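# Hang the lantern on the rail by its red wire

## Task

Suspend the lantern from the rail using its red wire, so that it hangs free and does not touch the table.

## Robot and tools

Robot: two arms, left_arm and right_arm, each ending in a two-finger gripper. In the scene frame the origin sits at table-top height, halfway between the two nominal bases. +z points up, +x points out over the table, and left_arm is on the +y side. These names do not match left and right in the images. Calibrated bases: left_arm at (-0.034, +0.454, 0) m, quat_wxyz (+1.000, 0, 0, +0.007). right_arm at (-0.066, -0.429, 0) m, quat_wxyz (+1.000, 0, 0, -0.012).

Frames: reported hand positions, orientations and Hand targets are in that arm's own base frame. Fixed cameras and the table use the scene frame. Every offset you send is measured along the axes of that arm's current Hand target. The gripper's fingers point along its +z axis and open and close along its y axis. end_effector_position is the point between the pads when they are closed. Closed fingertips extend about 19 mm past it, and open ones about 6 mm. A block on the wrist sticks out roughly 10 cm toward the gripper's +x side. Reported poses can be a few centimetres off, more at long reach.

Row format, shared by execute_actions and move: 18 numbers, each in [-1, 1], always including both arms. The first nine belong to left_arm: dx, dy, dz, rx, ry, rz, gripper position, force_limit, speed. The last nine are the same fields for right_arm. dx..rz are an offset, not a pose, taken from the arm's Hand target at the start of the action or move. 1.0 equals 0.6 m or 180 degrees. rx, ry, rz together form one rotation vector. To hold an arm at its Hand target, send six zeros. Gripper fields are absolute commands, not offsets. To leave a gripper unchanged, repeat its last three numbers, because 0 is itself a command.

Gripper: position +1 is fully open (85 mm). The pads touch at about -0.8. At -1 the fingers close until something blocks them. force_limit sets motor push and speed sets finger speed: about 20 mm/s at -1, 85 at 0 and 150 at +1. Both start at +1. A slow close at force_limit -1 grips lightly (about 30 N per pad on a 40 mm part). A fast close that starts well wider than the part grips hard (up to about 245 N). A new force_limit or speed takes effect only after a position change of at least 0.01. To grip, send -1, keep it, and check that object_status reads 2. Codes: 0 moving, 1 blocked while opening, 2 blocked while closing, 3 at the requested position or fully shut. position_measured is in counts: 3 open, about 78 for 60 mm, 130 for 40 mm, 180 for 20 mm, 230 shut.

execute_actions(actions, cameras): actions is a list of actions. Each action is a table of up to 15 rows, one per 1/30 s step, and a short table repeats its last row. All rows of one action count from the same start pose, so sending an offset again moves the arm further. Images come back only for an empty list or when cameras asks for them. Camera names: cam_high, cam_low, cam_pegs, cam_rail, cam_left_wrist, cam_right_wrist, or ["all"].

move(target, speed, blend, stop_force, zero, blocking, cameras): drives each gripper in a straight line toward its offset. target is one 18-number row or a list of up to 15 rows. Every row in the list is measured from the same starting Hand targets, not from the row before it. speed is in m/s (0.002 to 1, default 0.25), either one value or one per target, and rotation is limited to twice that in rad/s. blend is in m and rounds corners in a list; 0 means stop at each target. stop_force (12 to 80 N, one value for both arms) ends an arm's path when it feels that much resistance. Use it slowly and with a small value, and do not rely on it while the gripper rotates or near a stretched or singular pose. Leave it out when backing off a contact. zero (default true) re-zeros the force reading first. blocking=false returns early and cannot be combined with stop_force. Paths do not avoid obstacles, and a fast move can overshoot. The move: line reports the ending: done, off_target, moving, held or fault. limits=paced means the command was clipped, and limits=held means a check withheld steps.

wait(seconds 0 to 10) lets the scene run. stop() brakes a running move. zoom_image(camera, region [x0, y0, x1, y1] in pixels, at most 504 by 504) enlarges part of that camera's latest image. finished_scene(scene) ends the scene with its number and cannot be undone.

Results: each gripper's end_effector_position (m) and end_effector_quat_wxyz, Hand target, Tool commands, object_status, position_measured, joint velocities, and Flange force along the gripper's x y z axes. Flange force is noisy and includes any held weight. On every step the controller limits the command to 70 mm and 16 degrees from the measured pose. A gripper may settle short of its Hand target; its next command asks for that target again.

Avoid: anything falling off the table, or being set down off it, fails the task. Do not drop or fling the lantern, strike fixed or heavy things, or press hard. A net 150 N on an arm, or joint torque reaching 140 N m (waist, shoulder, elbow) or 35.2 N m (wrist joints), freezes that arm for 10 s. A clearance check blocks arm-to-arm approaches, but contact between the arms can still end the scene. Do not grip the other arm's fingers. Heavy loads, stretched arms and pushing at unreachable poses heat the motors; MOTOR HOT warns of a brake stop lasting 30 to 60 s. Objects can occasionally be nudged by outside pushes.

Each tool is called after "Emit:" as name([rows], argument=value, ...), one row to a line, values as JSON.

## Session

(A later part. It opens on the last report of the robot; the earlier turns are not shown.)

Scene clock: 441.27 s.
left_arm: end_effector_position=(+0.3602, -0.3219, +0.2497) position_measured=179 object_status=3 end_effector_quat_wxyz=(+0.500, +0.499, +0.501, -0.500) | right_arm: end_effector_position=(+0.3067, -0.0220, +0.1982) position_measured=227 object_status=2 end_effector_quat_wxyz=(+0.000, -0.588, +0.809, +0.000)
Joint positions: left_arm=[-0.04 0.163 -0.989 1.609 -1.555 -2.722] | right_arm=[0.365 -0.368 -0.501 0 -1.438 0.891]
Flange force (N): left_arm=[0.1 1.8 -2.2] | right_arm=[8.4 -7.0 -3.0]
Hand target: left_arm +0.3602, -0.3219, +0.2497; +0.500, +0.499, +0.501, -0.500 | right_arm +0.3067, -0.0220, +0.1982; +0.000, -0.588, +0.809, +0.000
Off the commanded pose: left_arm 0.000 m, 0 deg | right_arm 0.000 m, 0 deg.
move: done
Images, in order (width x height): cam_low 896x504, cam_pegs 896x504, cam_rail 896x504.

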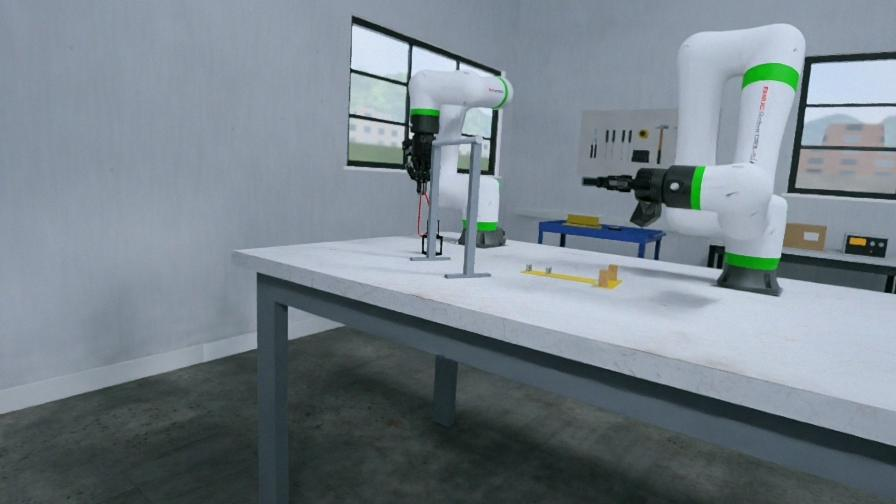

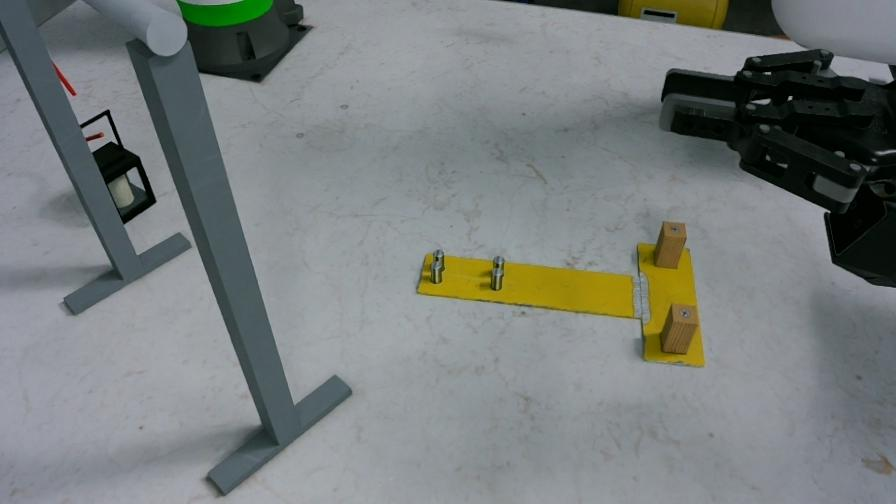

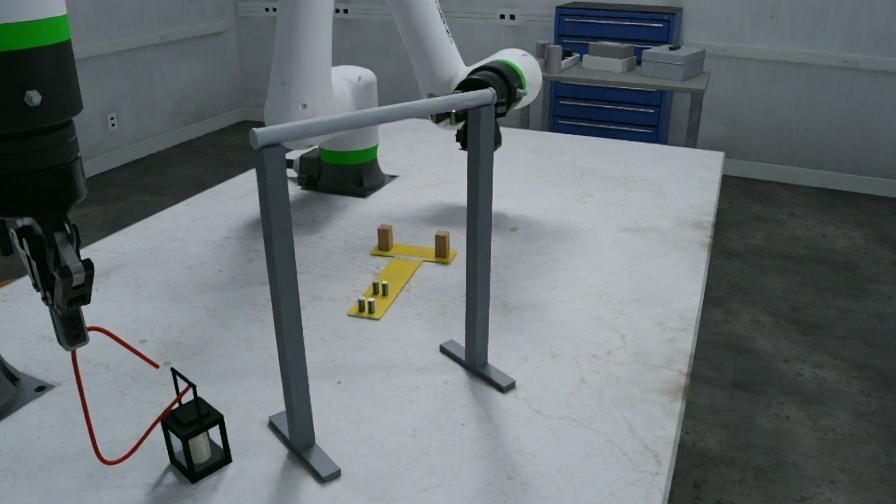

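Emit:
move(target=[0,0,0,0,0,0,-0.4,0.3,-1,-0.075,0,-0.041,0,0,0,-1,0.5,-1], speed=0.04, stop_force=15, cameras=["cam_rail","cam_low","cam_pegs"])

Emit:
zoom_image(camera="cam_rail", region=[50, 300, 250, 490])

Emit:
zoom_image(camera="cam_low", region=[380, 180, 480, 280])

Scene clock: 450.40 s.
left_arm: end_effector_position=(+0.3602, -0.3219, +0.2497) position_measured=179 object_status=3 end_effector_quat_wxyz=(+0.500, +0.499, +0.501, -0.500) | right_arm: end_effector_position=(+0.3207, +0.0208, +0.2228) position_measured=227 object_status=2 end_effector_quat_wxyz=(+0.000, -0.588, +0.809, +0.000)
Joint positions: left_arm=[-0.04 0.163 -0.989 1.609 -1.555 -2.722] | right_arm=[0.481 -0.334 -0.421 0 -1.484 0.775]
Flange force (N): left_arm=[0.7 2.0 -1.6] | right_arm=[6.9 -7.4 -3.2]
Hand target: left_arm +0.3602, -0.3219, +0.2497; +0.500, +0.499, +0.501, -0.500 | right_arm +0.3207, +0.0208, +0.2228; +0.000, -0.588, +0.809, +0.000
Off the commanded pose: left_arm 0.000 m, 0 deg | right_arm 0.000 m, 0 deg.
move: done
Images, in order (width x height): cam_low 896x504, cam_pegs 896x504, cam_rail 896x504.

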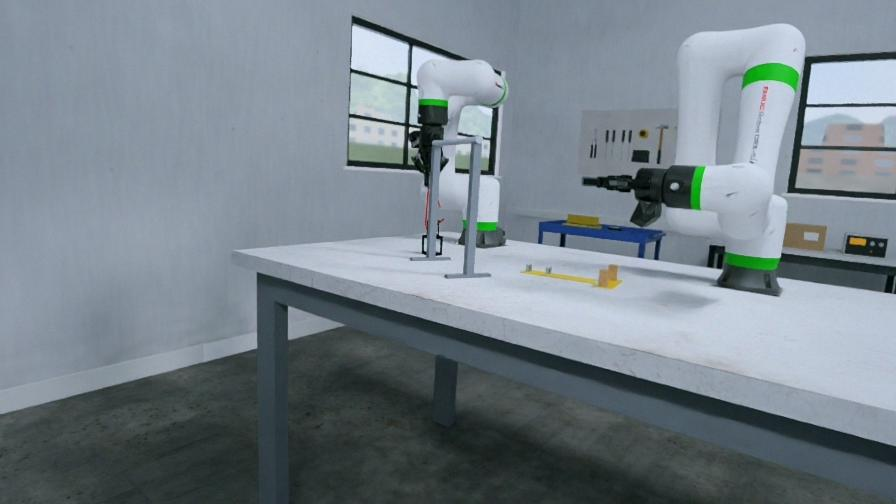

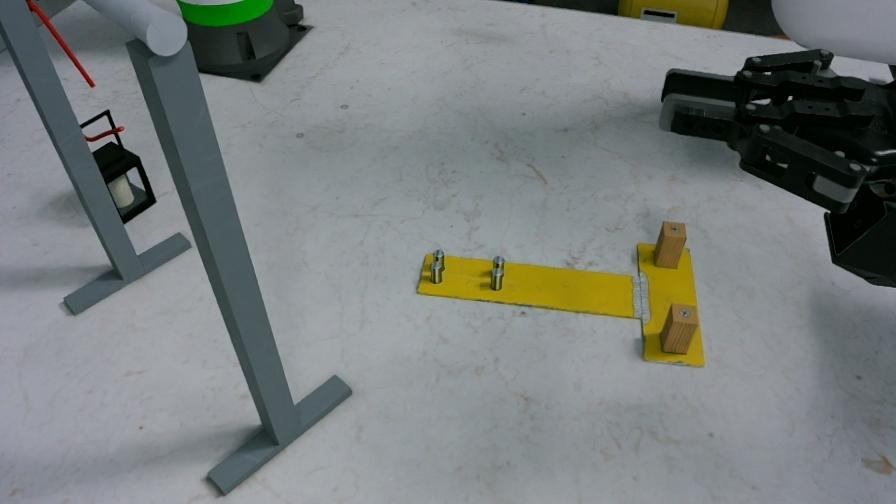

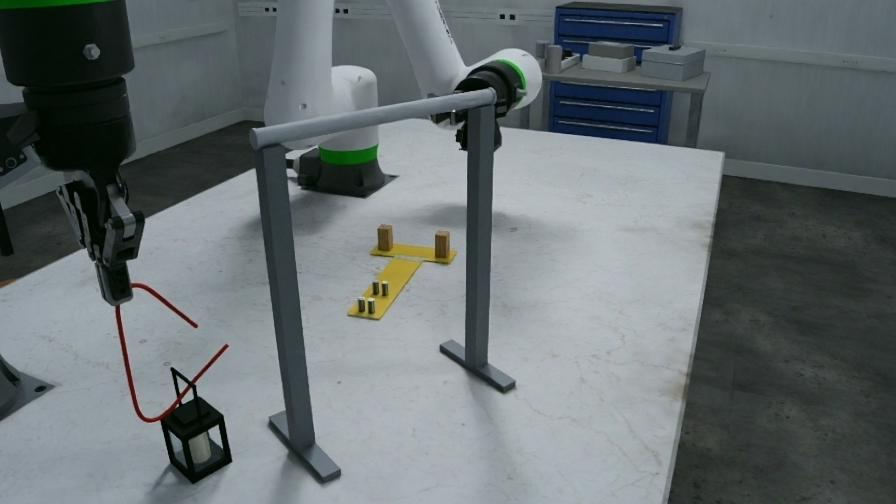

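Scaled by 2.520.

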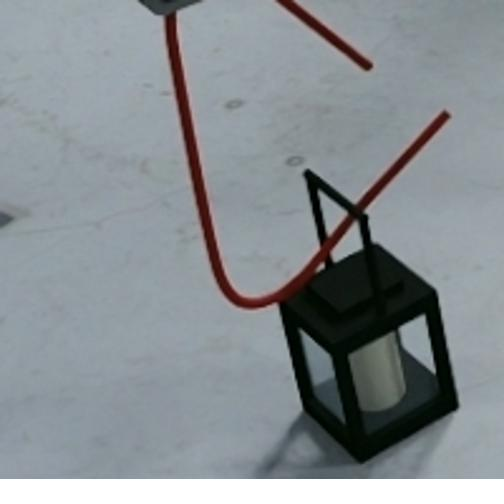

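Scaled by 5.040.

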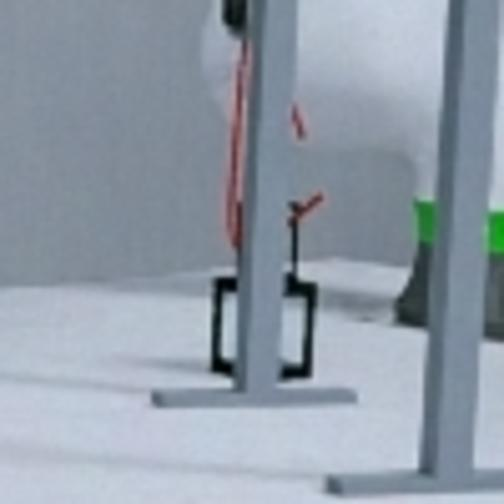

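Emit:
move([
  [0,0,0,0,0,0,-0.4,0.3,-1,-0.0417,0,-0.02,0,0,0,-1,0.5,-1],
  [0,0,0,0,0,0,-0.4,0.3,-1,-0.0467,0,-0.04,0,0,0,-1,0.5,-1],
], speed=[0.03,0.012], cameras=["cam_rail","cam_low"])

Emit:
zoom_image(camera="cam_rail", region=[50, 300, 250, 490])

Emit:
zoom_image(camera="cam_low", region=[380, 180, 480, 280])

Scene clock: 457.33 s.
left_arm: end_effector_position=(+0.3602, -0.3219, +0.2497) position_measured=179 object_status=3 end_effector_quat_wxyz=(+0.500, +0.499, +0.501, -0.500) | right_arm: end_effector_position=(+0.3293, +0.0474, +0.2468) position_measured=227 object_status=2 end_effector_quat_wxyz=(+0.000, -0.588, +0.809, +0.000)
Joint positions: left_arm=[-0.04 0.163 -0.989 1.609 -1.555 -2.722] | right_arm=[0.544 -0.306 -0.345 0 -1.532 0.712]
Flange force (N): left_arm=[0.9 1.9 -2.4] | right_arm=[5.9 -7.5 -3.3]
Hand target: left_arm +0.3602, -0.3219, +0.2497; +0.500, +0.499, +0.501, -0.500 | right_arm +0.3294, +0.0474, +0.2468; +0.000, -0.588, +0.809, +0.000
Off the commanded pose: left_arm 0.000 m, 0 deg | right_arm 0.000 m, 0 deg.
move: done
Images, in order (width x height): cam_low 896x504, cam_rail 896x504.

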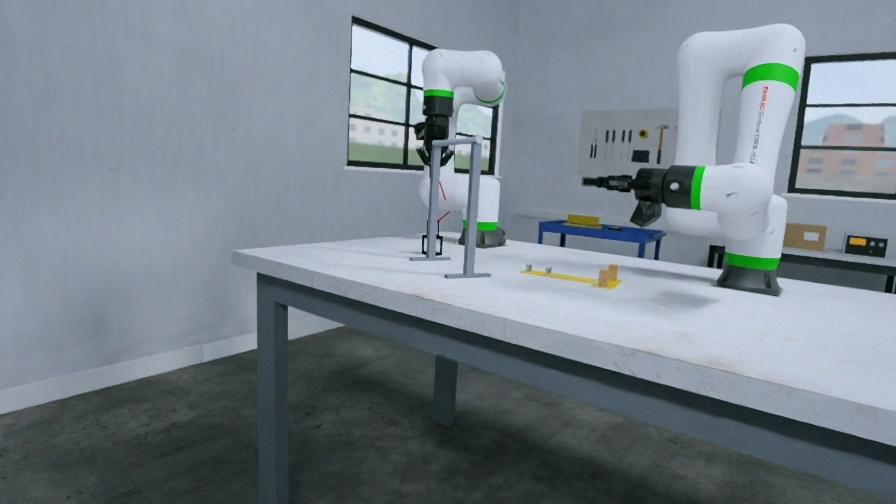

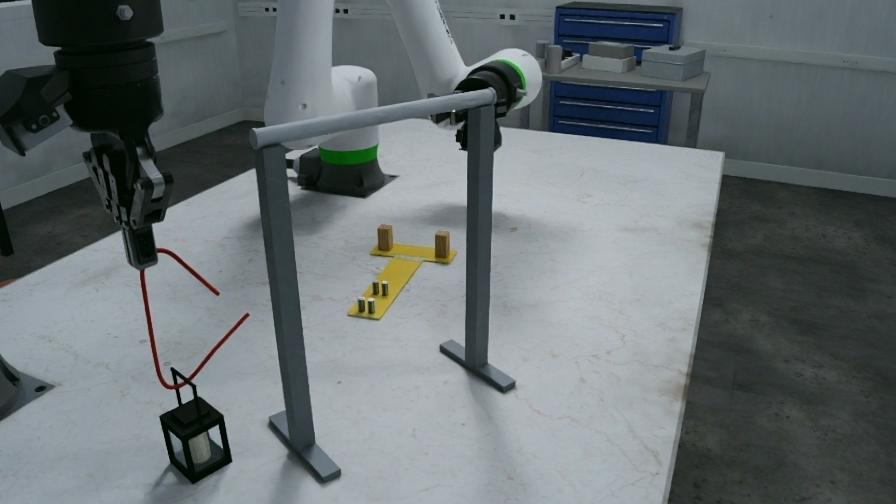

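Scaled by 2.520.

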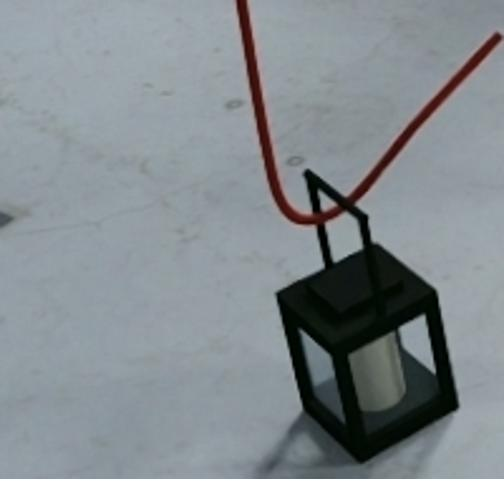

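Scaled by 5.040.

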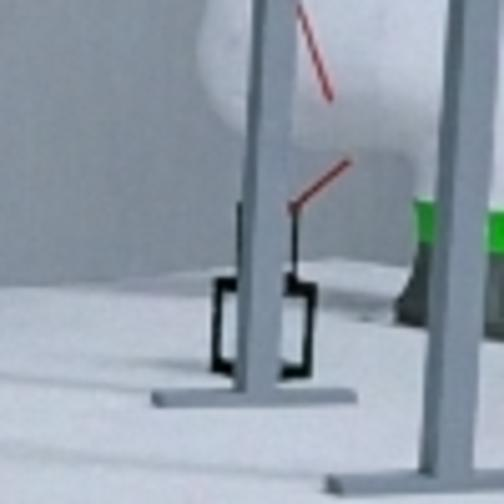

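Emit:
move([
  [0,0,0,0,0,0,-0.4,0.3,-1,0,0,-0.03,0,0,0,-1,0.5,-1],
  [0,0,0,0,0,0,-0.4,0.3,-1,0,0.02,-0.08,0,0,0,-1,0.5,-1],
], speed=[0.012,0.03], cameras=["cam_rail","cam_low"])

Emit:
zoom_image(camera="cam_rail", region=[50, 250, 300, 490])

Scene clock: 470.67 s.
left_arm: end_effector_position=(+0.3602, -0.3219, +0.2497) position_measured=179 object_status=3 end_effector_quat_wxyz=(+0.500, +0.499, +0.501, -0.500) | right_arm: end_effector_position=(+0.3179, +0.0511, +0.2948) position_measured=227 object_status=2 end_effector_quat_wxyz=(+0.000, -0.588, +0.809, +0.000)
Joint positions: left_arm=[-0.04 0.163 -0.989 1.609 -1.555 -2.722] | right_arm=[0.575 -0.333 -0.252 0 -1.651 0.681]
Flange force (N): left_arm=[0.3 1.1 -2.7] | right_arm=[6.6 -7.9 -1.1]
Hand target: left_arm +0.3602, -0.3219, +0.2497; +0.500, +0.499, +0.501, -0.500 | right_arm +0.3179, +0.0511, +0.2948; +0.000, -0.588, +0.809, +0.000
Off the commanded pose: left_arm 0.000 m, 0 deg | right_arm 0.000 m, 0 deg.
move: done
Images, in order (width x height): cam_low 896x504, cam_rail 896x504.

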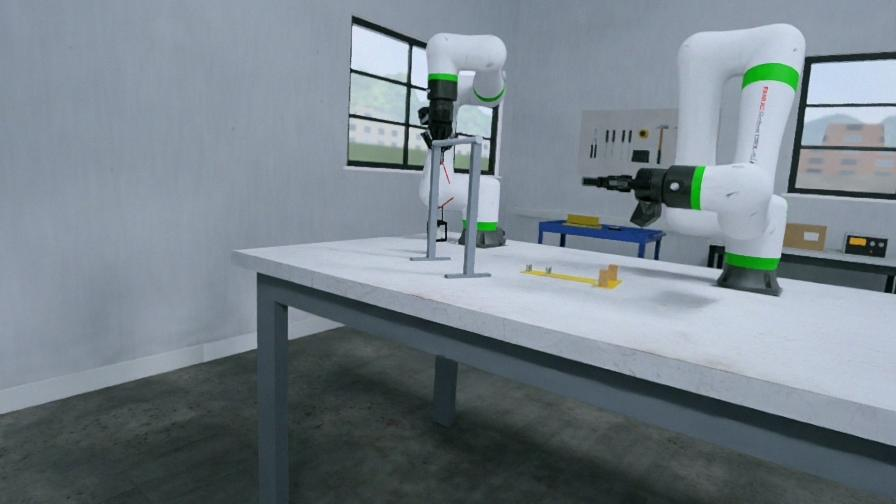

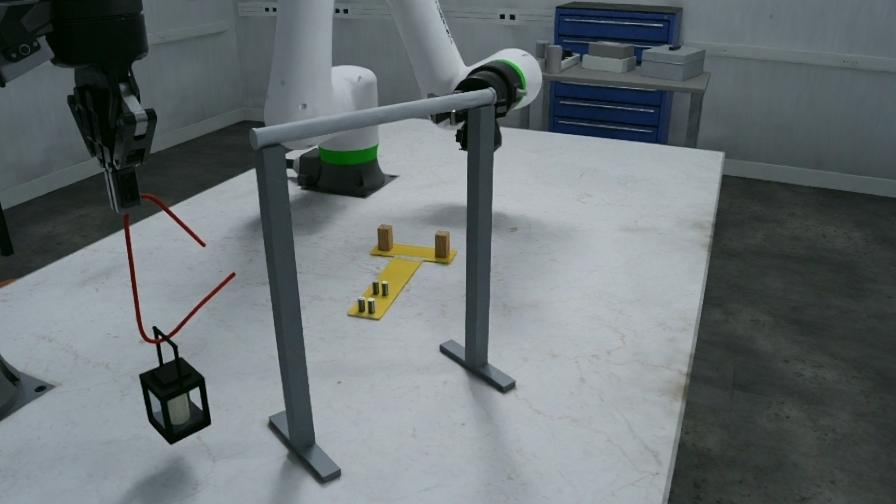

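Scaled by 2.016.

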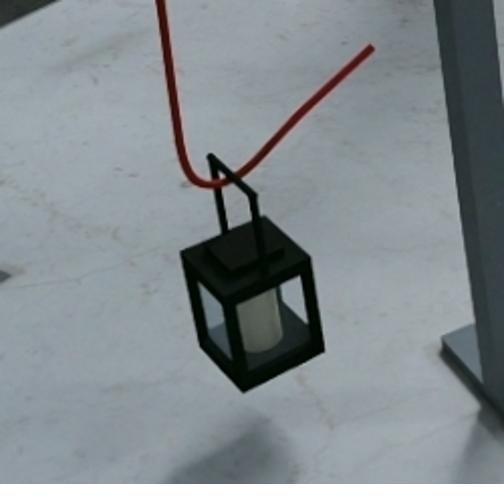

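Emit:
move([
  [0,0,0,0,0,0,-0.4,0.3,-1,-0.101,0.169,-0.142,0,0,0,-1,0.5,-1],
  [0,0,0,0,0,0,-0.4,0.3,-1,-0.101,0.169,-0.142,0,0,0.27,-1,0.5,-1],
], speed=[0.08,0.12])

Emit:
move(target=[0,0,0,0,0,0,-0.4,0.3,-1,0,0,0,0,0,0.27,-1,0.5,-1], speed=0.12, cameras=["cam_rail","cam_low","cam_pegs"])

Scene clock: 479.57 s.
left_arm: end_effector_position=(+0.3602, -0.3219, +0.2497) position_measured=179 object_status=3 end_effector_quat_wxyz=(+0.500, +0.499, +0.501, -0.500) | right_arm: end_effector_position=(+0.2403, +0.1402, +0.3800) position_measured=227 object_status=2 end_effector_quat_wxyz=(+0.000, -0.203, +0.979, +0.000)
Joint positions: left_arm=[-0.04 0.163 -0.989 1.609 -1.555 -2.722] | right_arm=[1.014 -0.41 -0.1 0 -1.881 -0.606]
Flange force (N): left_arm=[0.6 1.6 -1.8] | right_arm=[-7.0 -9.4 -0.9]
Hand target: left_arm +0.3602, -0.3219, +0.2497; +0.500, +0.499, +0.501, -0.500 | right_arm +0.2403, +0.1401, +0.3800; +0.000, -0.202, +0.979, +0.000
Off the commanded pose: left_arm 0.000 m, 0 deg | right_arm 0.000 m, 0 deg.
move: done

Scene clock: 483.43 s.
left_arm: end_effector_position=(+0.3602, -0.3219, +0.2497) position_measured=179 object_status=3 end_effector_quat_wxyz=(+0.500, +0.499, +0.501, -0.500) | right_arm: end_effector_position=(+0.2403, +0.1402, +0.3800) position_measured=227 object_status=2 end_effector_quat_wxyz=(+0.000, +0.218, +0.976, +0.000)
Joint positions: left_arm=[-0.04 0.163 -0.989 1.609 -1.555 -2.722] | right_arm=[1.014 -0.41 -0.1 0 -1.881 -1.455]
Flange force (N): left_arm=[0.2 1.5 -2.0] | right_arm=[-12.7 -1.9 -0.5]
Hand target: left_arm +0.3602, -0.3219, +0.2497; +0.500, +0.499, +0.501, -0.500 | right_arm +0.2403, +0.1401, +0.3800; +0.000, +0.218, +0.976, +0.000
Off the commanded pose: left_arm 0.000 m, 0 deg | right_arm 0.000 m, 0 deg.
move: done
Images, in order (width x height): cam_low 896x504, cam_pegs 896x504, cam_rail 896x504.

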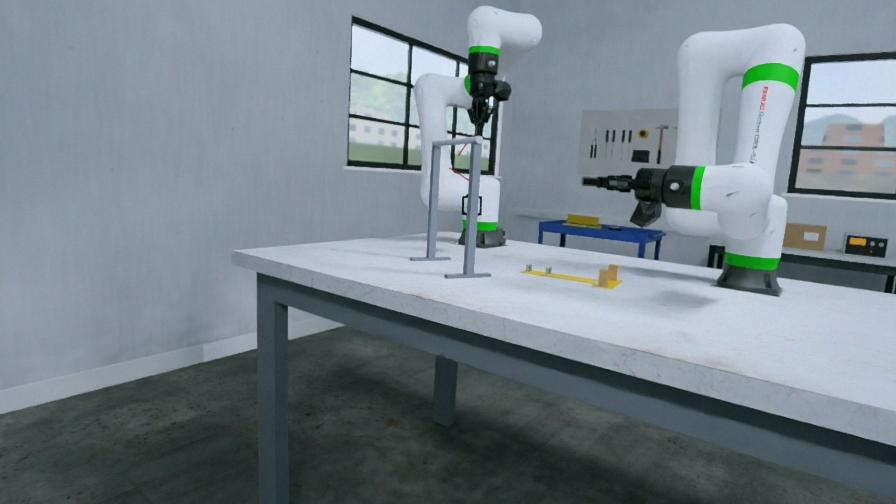

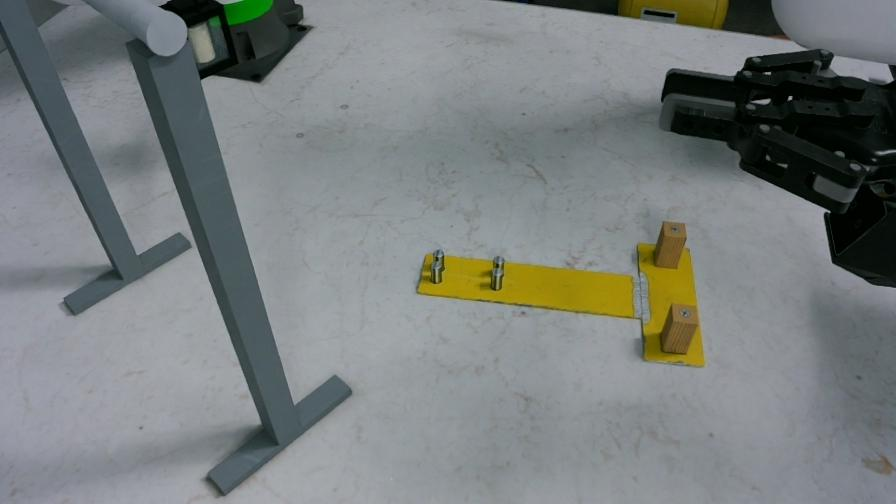

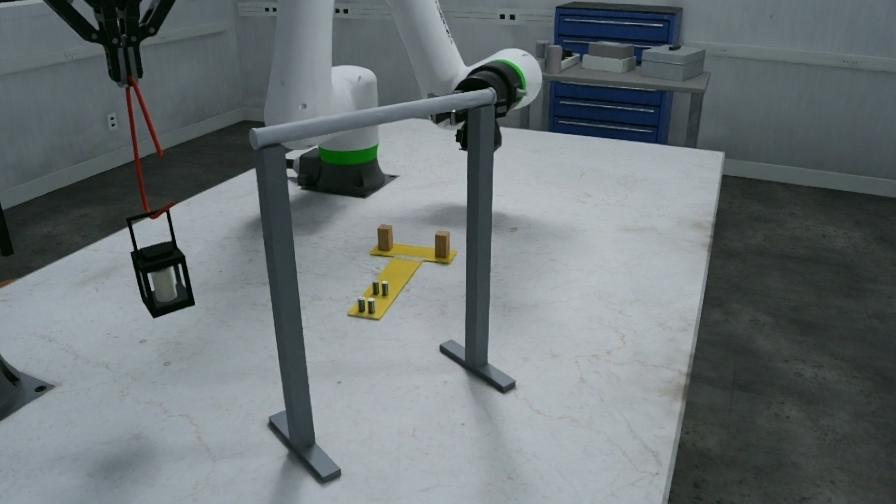

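Emit:
move(target=[0,0,0,0,0,0,-0.4,0.3,-1,-0.071,0.2883,-0.005,0,0,0,-1,0.5,-1], speed=0.1, cameras=["cam_rail","cam_low","cam_high"])

Emit:
zoom_image(camera="cam_low", region=[400, 100, 520, 230])

Emit:
zoom_image(camera="cam_rail", region=[180, 0, 530, 350])

Scene clock: 491.73 s.
left_arm: end_effector_position=(+0.3602, -0.3219, +0.2497) position_measured=179 object_status=3 end_effector_quat_wxyz=(+0.500, +0.499, +0.501, -0.500) | right_arm: end_effector_position=(+0.3526, +0.2784, +0.3831) position_measured=227 object_status=2 end_effector_quat_wxyz=(+0.000, +0.218, +0.976, +0.000)
Joint positions: left_arm=[-0.04 0.163 -0.989 1.609 -1.555 -2.722] | right_arm=[0.962 0.029 0.265 0 -1.807 -1.402]
Flange force (N): left_arm=[0.8 1.8 -1.5] | right_arm=[-7.2 -0.5 -0.8]
Hand target: left_arm +0.3602, -0.3219, +0.2497; +0.500, +0.499, +0.501, -0.500 | right_arm +0.3526, +0.2784, +0.3830; +0.000, +0.218, +0.976, +0.000
Off the commanded pose: left_arm 0.000 m, 0 deg | right_arm 0.000 m, 0 deg.
move: done
Images, in order (width x height): cam_high 896x504, cam_low 896x504, cam_rail 896x504.

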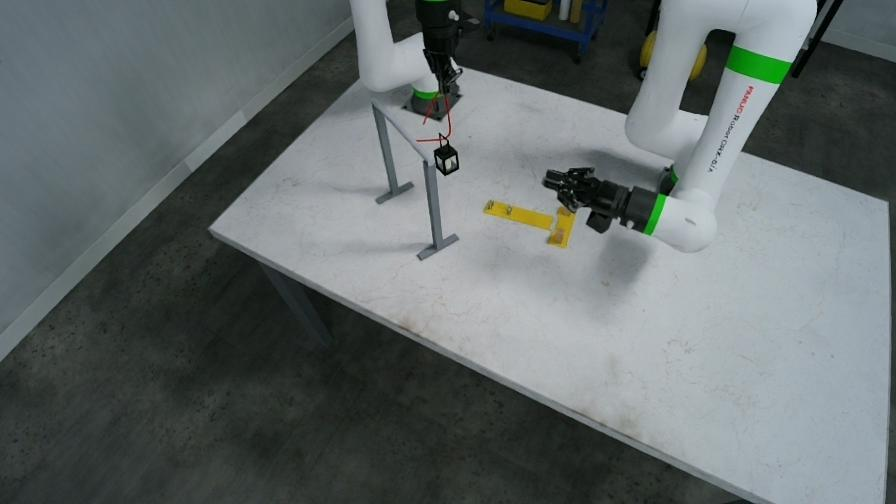

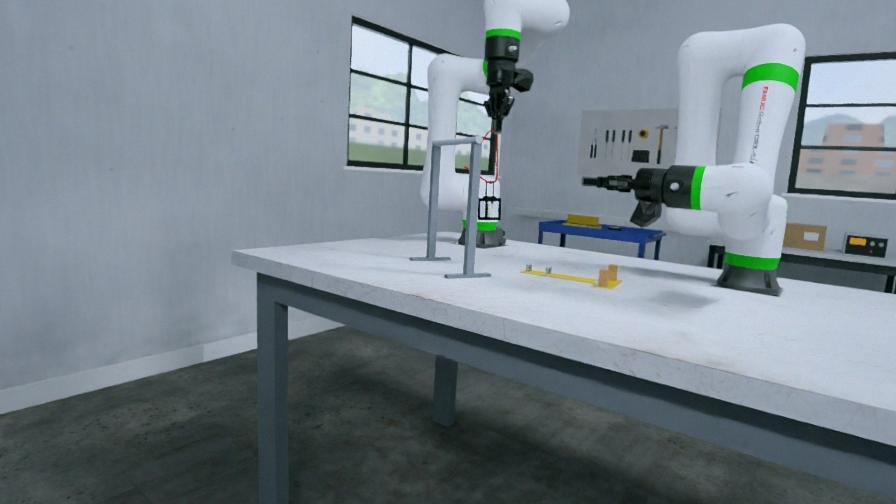

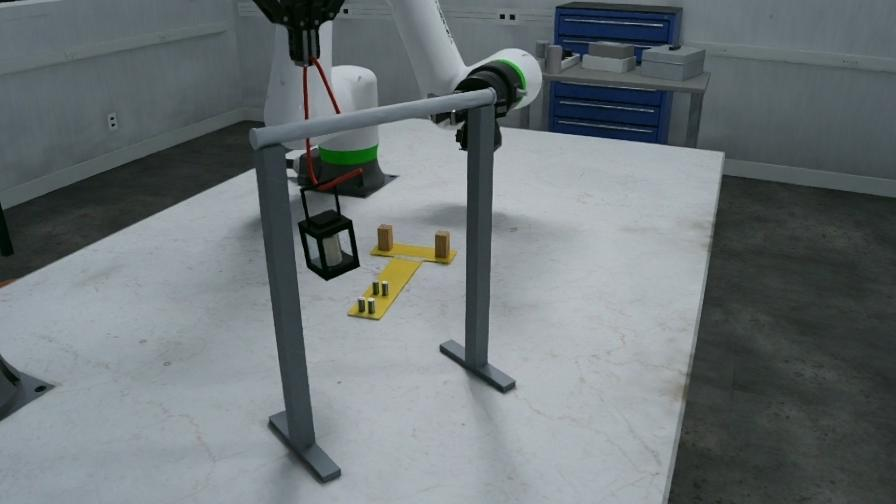

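Scaled by 3.877.

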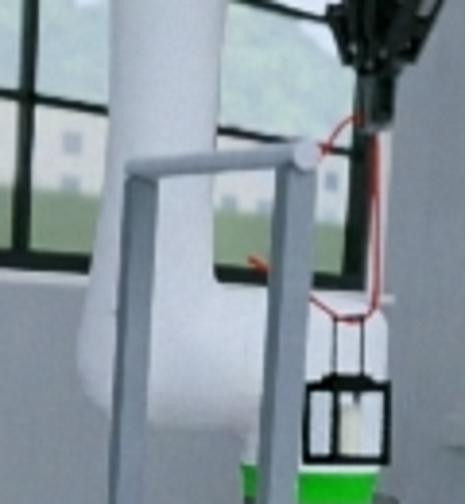

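Scaled by 1.440.

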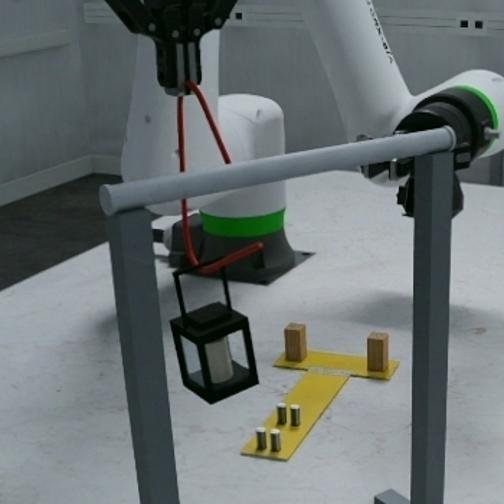

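Emit:
move(target=[0,0,0,0,0,0,-0.4,0.3,-1,0,0,-0.0617,0,0,0,-1,0.5,-1], speed=0.06, cameras=["cam_rail","cam_low"])

Emit:
zoom_image(camera="cam_low", region=[430, 100, 530, 210])

Emit:
zoom_image(camera="cam_rail", region=[230, 50, 430, 250])

Scene clock: 496.80 s.
left_arm: end_effector_position=(+0.3602, -0.3219, +0.2497) position_measured=179 object_status=3 end_effector_quat_wxyz=(+0.500, +0.499, +0.501, -0.500) | right_arm: end_effector_position=(+0.3526, +0.2784, +0.4200) position_measured=227 object_status=2 end_effector_quat_wxyz=(+0.000, +0.218, +0.976, +0.000)
Joint positions: left_arm=[-0.04 0.163 -0.989 1.609 -1.555 -2.722] | right_arm=[0.962 0.056 0.382 0 -1.898 -1.402]
Flange force (N): left_arm=[0.2 1.5 -2.3] | right_arm=[-7.5 0.0 -1.6]
Hand target: left_arm +0.3602, -0.3219, +0.2497; +0.500, +0.499, +0.501, -0.500 | right_arm +0.3526, +0.2784, +0.4200; +0.000, +0.218, +0.976, +0.000
Off the commanded pose: left_arm 0.000 m, 0 deg | right_arm 0.000 m, 0 deg.
move: done
Images, in order (width x height): cam_low 896x504, cam_rail 896x504.

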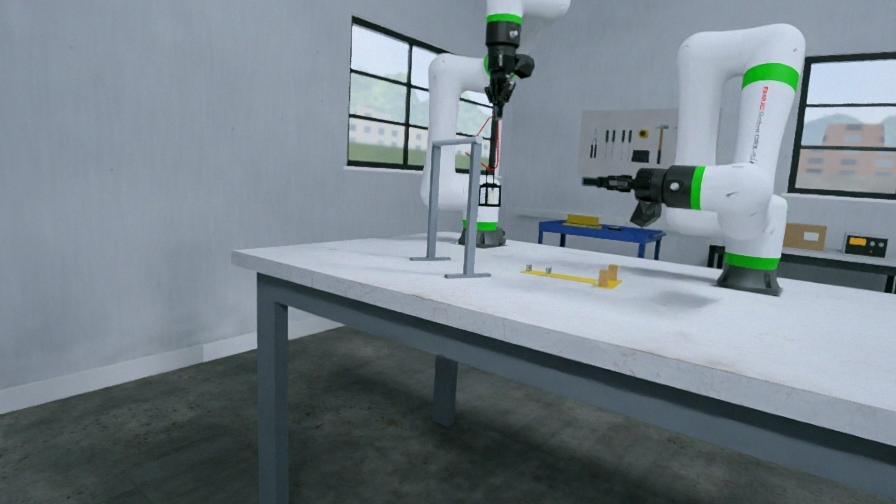

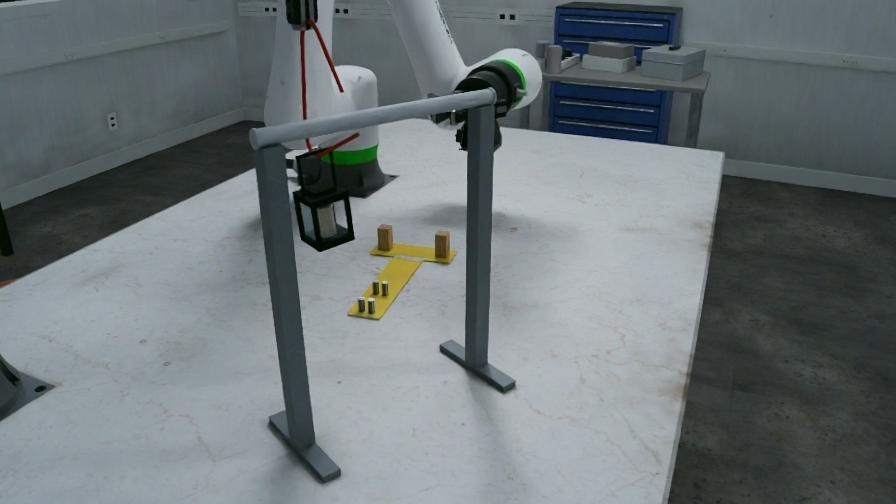

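Scaled by 4.582.

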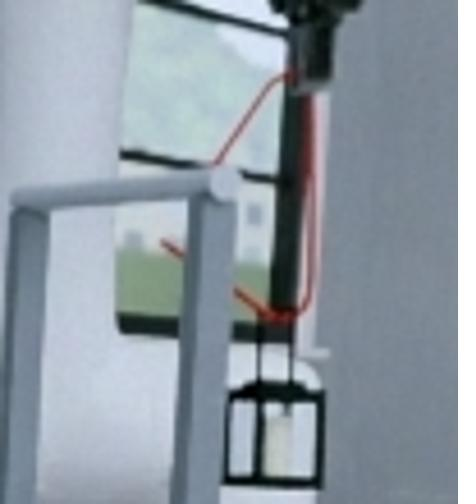

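Scaled by 2.520.

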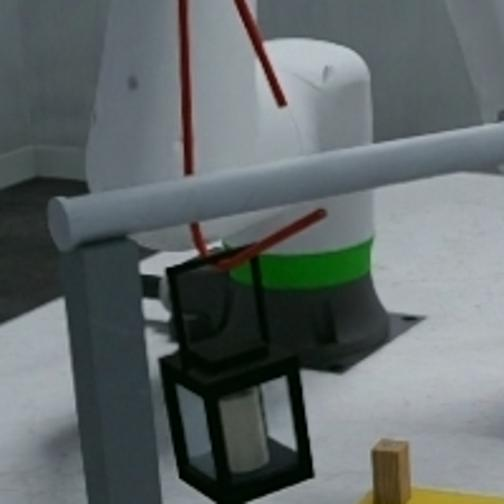

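Emit:
move(target=[0,0,0,0,0,0,-0.4,0.3,-1,-0.06,0,0,0,0,0,-1,0.5,-1], speed=0.04, stop_force=15, cameras=["cam_rail","cam_low"])

Emit:
zoom_image(camera="cam_low", region=[430, 100, 530, 210])

Emit:
zoom_image(camera="cam_rail", region=[230, 20, 430, 220])

Scene clock: 506.20 s.
left_arm: end_effector_position=(+0.3602, -0.3219, +0.2497) position_measured=179 object_status=3 end_effector_quat_wxyz=(+0.500, +0.499, +0.501, -0.500) | right_arm: end_effector_position=(+0.3852, +0.2631, +0.4200) position_measured=227 object_status=2 end_effector_quat_wxyz=(+0.000, +0.218, +0.976, +0.000)
Joint positions: left_arm=[-0.04 0.163 -0.989 1.609 -1.555 -2.722] | right_arm=[0.882 0.101 0.431 0 -1.901 -1.322]
Flange force (N): left_arm=[0.6 1.7 -2.6] | right_arm=[-7.0 -0.5 -1.1]
Hand target: left_arm +0.3602, -0.3219, +0.2497; +0.500, +0.499, +0.501, -0.500 | right_arm +0.3851, +0.2631, +0.4200; +0.000, +0.218, +0.976, +0.000
Off the commanded pose: left_arm 0.000 m, 0 deg | right_arm 0.000 m, 0 deg.
move: done
Images, in order (width x height): cam_low 896x504, cam_rail 896x504.

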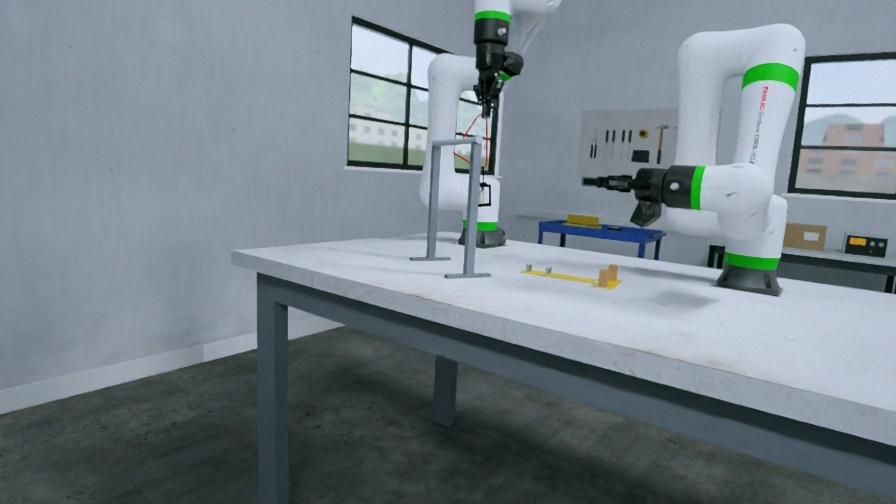

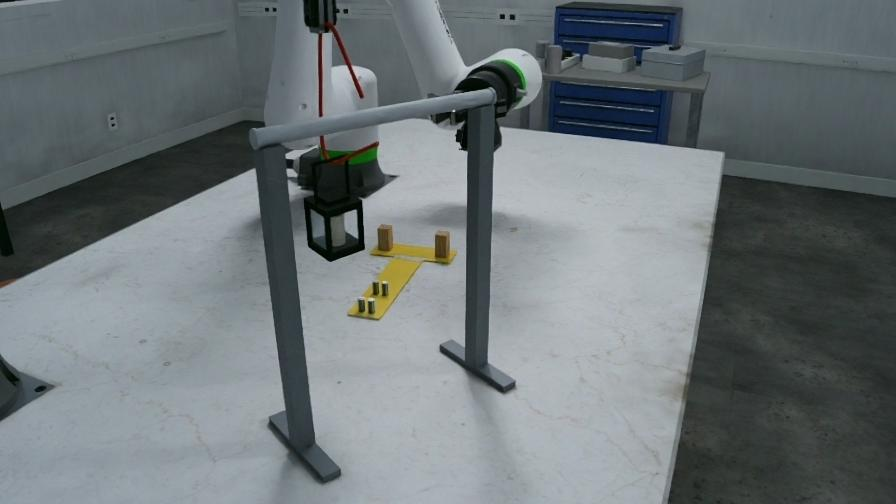

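Scaled by 4.582.

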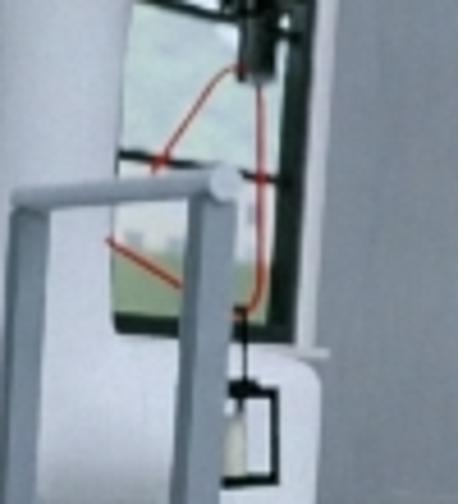

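Scaled by 2.520.

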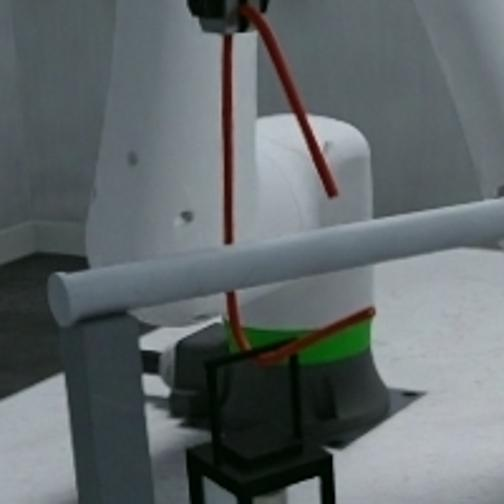

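Emit:
move(target=[0,0,0,0,0,0,-0.4,0.3,-1,-0.07,0,0,0,0,0,-1,0.5,-1], speed=0.04, stop_force=15, cameras=["cam_rail","cam_low"])

Emit:
zoom_image(camera="cam_low", region=[430, 100, 530, 210])

Emit:
zoom_image(camera="cam_rail", region=[230, 20, 430, 220])

Scene clock: 511.17 s.
left_arm: end_effector_position=(+0.3602, -0.3219, +0.2497) position_measured=179 object_status=3 end_effector_quat_wxyz=(+0.500, +0.499, +0.501, -0.500) | right_arm: end_effector_position=(+0.4231, +0.2452, +0.4200) position_measured=227 object_status=2 end_effector_quat_wxyz=(+0.000, +0.218, +0.976, +0.000)
Joint positions: left_arm=[-0.04 0.163 -0.989 1.609 -1.555 -2.722] | right_arm=[0.794 0.161 0.5 0 -1.909 -1.235]
Flange force (N): left_arm=[0.0 1.6 -2.0] | right_arm=[-6.6 -1.4 -1.2]
Hand target: left_arm +0.3602, -0.3219, +0.2497; +0.500, +0.499, +0.501, -0.500 | right_arm +0.4231, +0.2452, +0.4200; +0.000, +0.218, +0.976, +0.000
Off the commanded pose: left_arm 0.000 m, 0 deg | right_arm 0.000 m, 0 deg.
move: done
Images, in order (width x height): cam_low 896x504, cam_rail 896x504.

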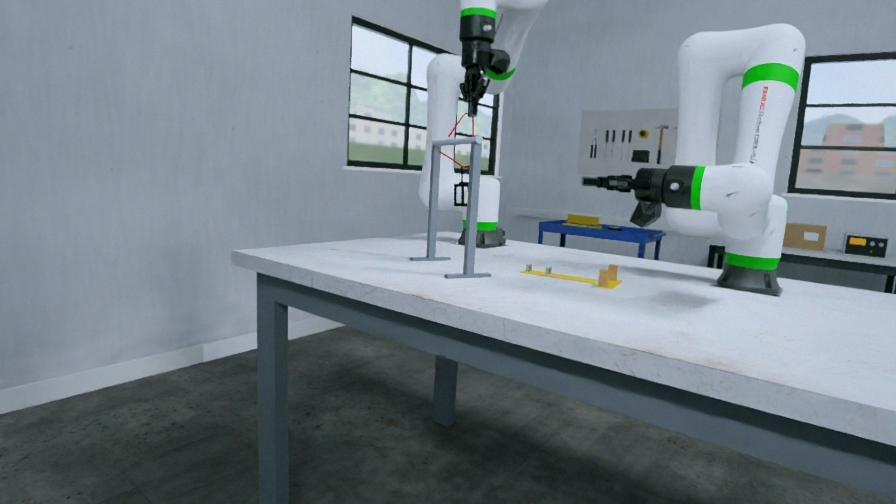

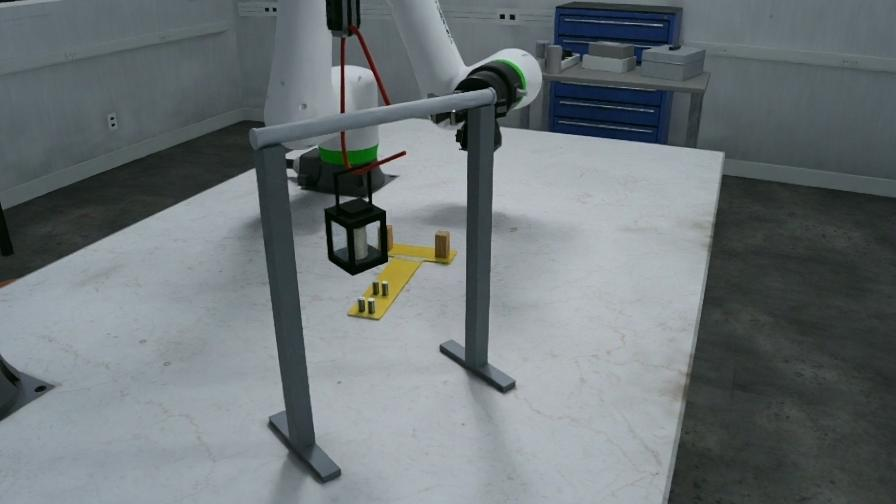

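Scaled by 4.582.

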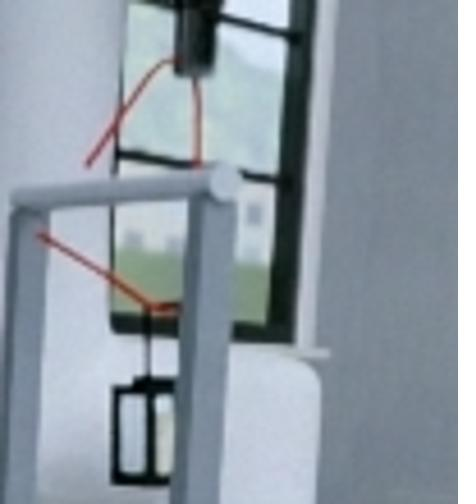

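Scaled by 2.520.

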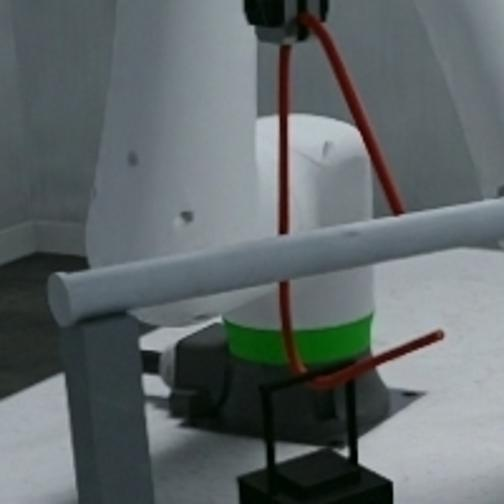

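Emit:
zoom_image(camera="cam_rail", region=[350, 70, 430, 130])

Emit:
zoom_image(camera="cam_low", region=[425, 105, 485, 175])

Scaled by 6.300.

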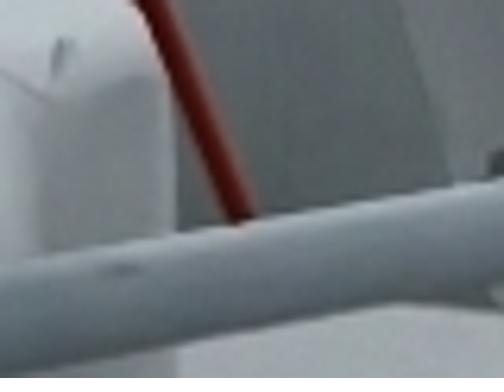

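Scaled by 7.200.

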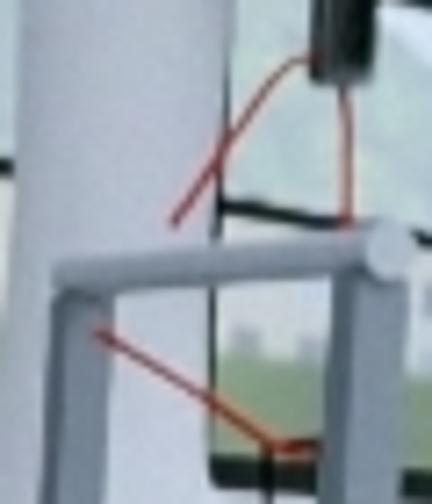

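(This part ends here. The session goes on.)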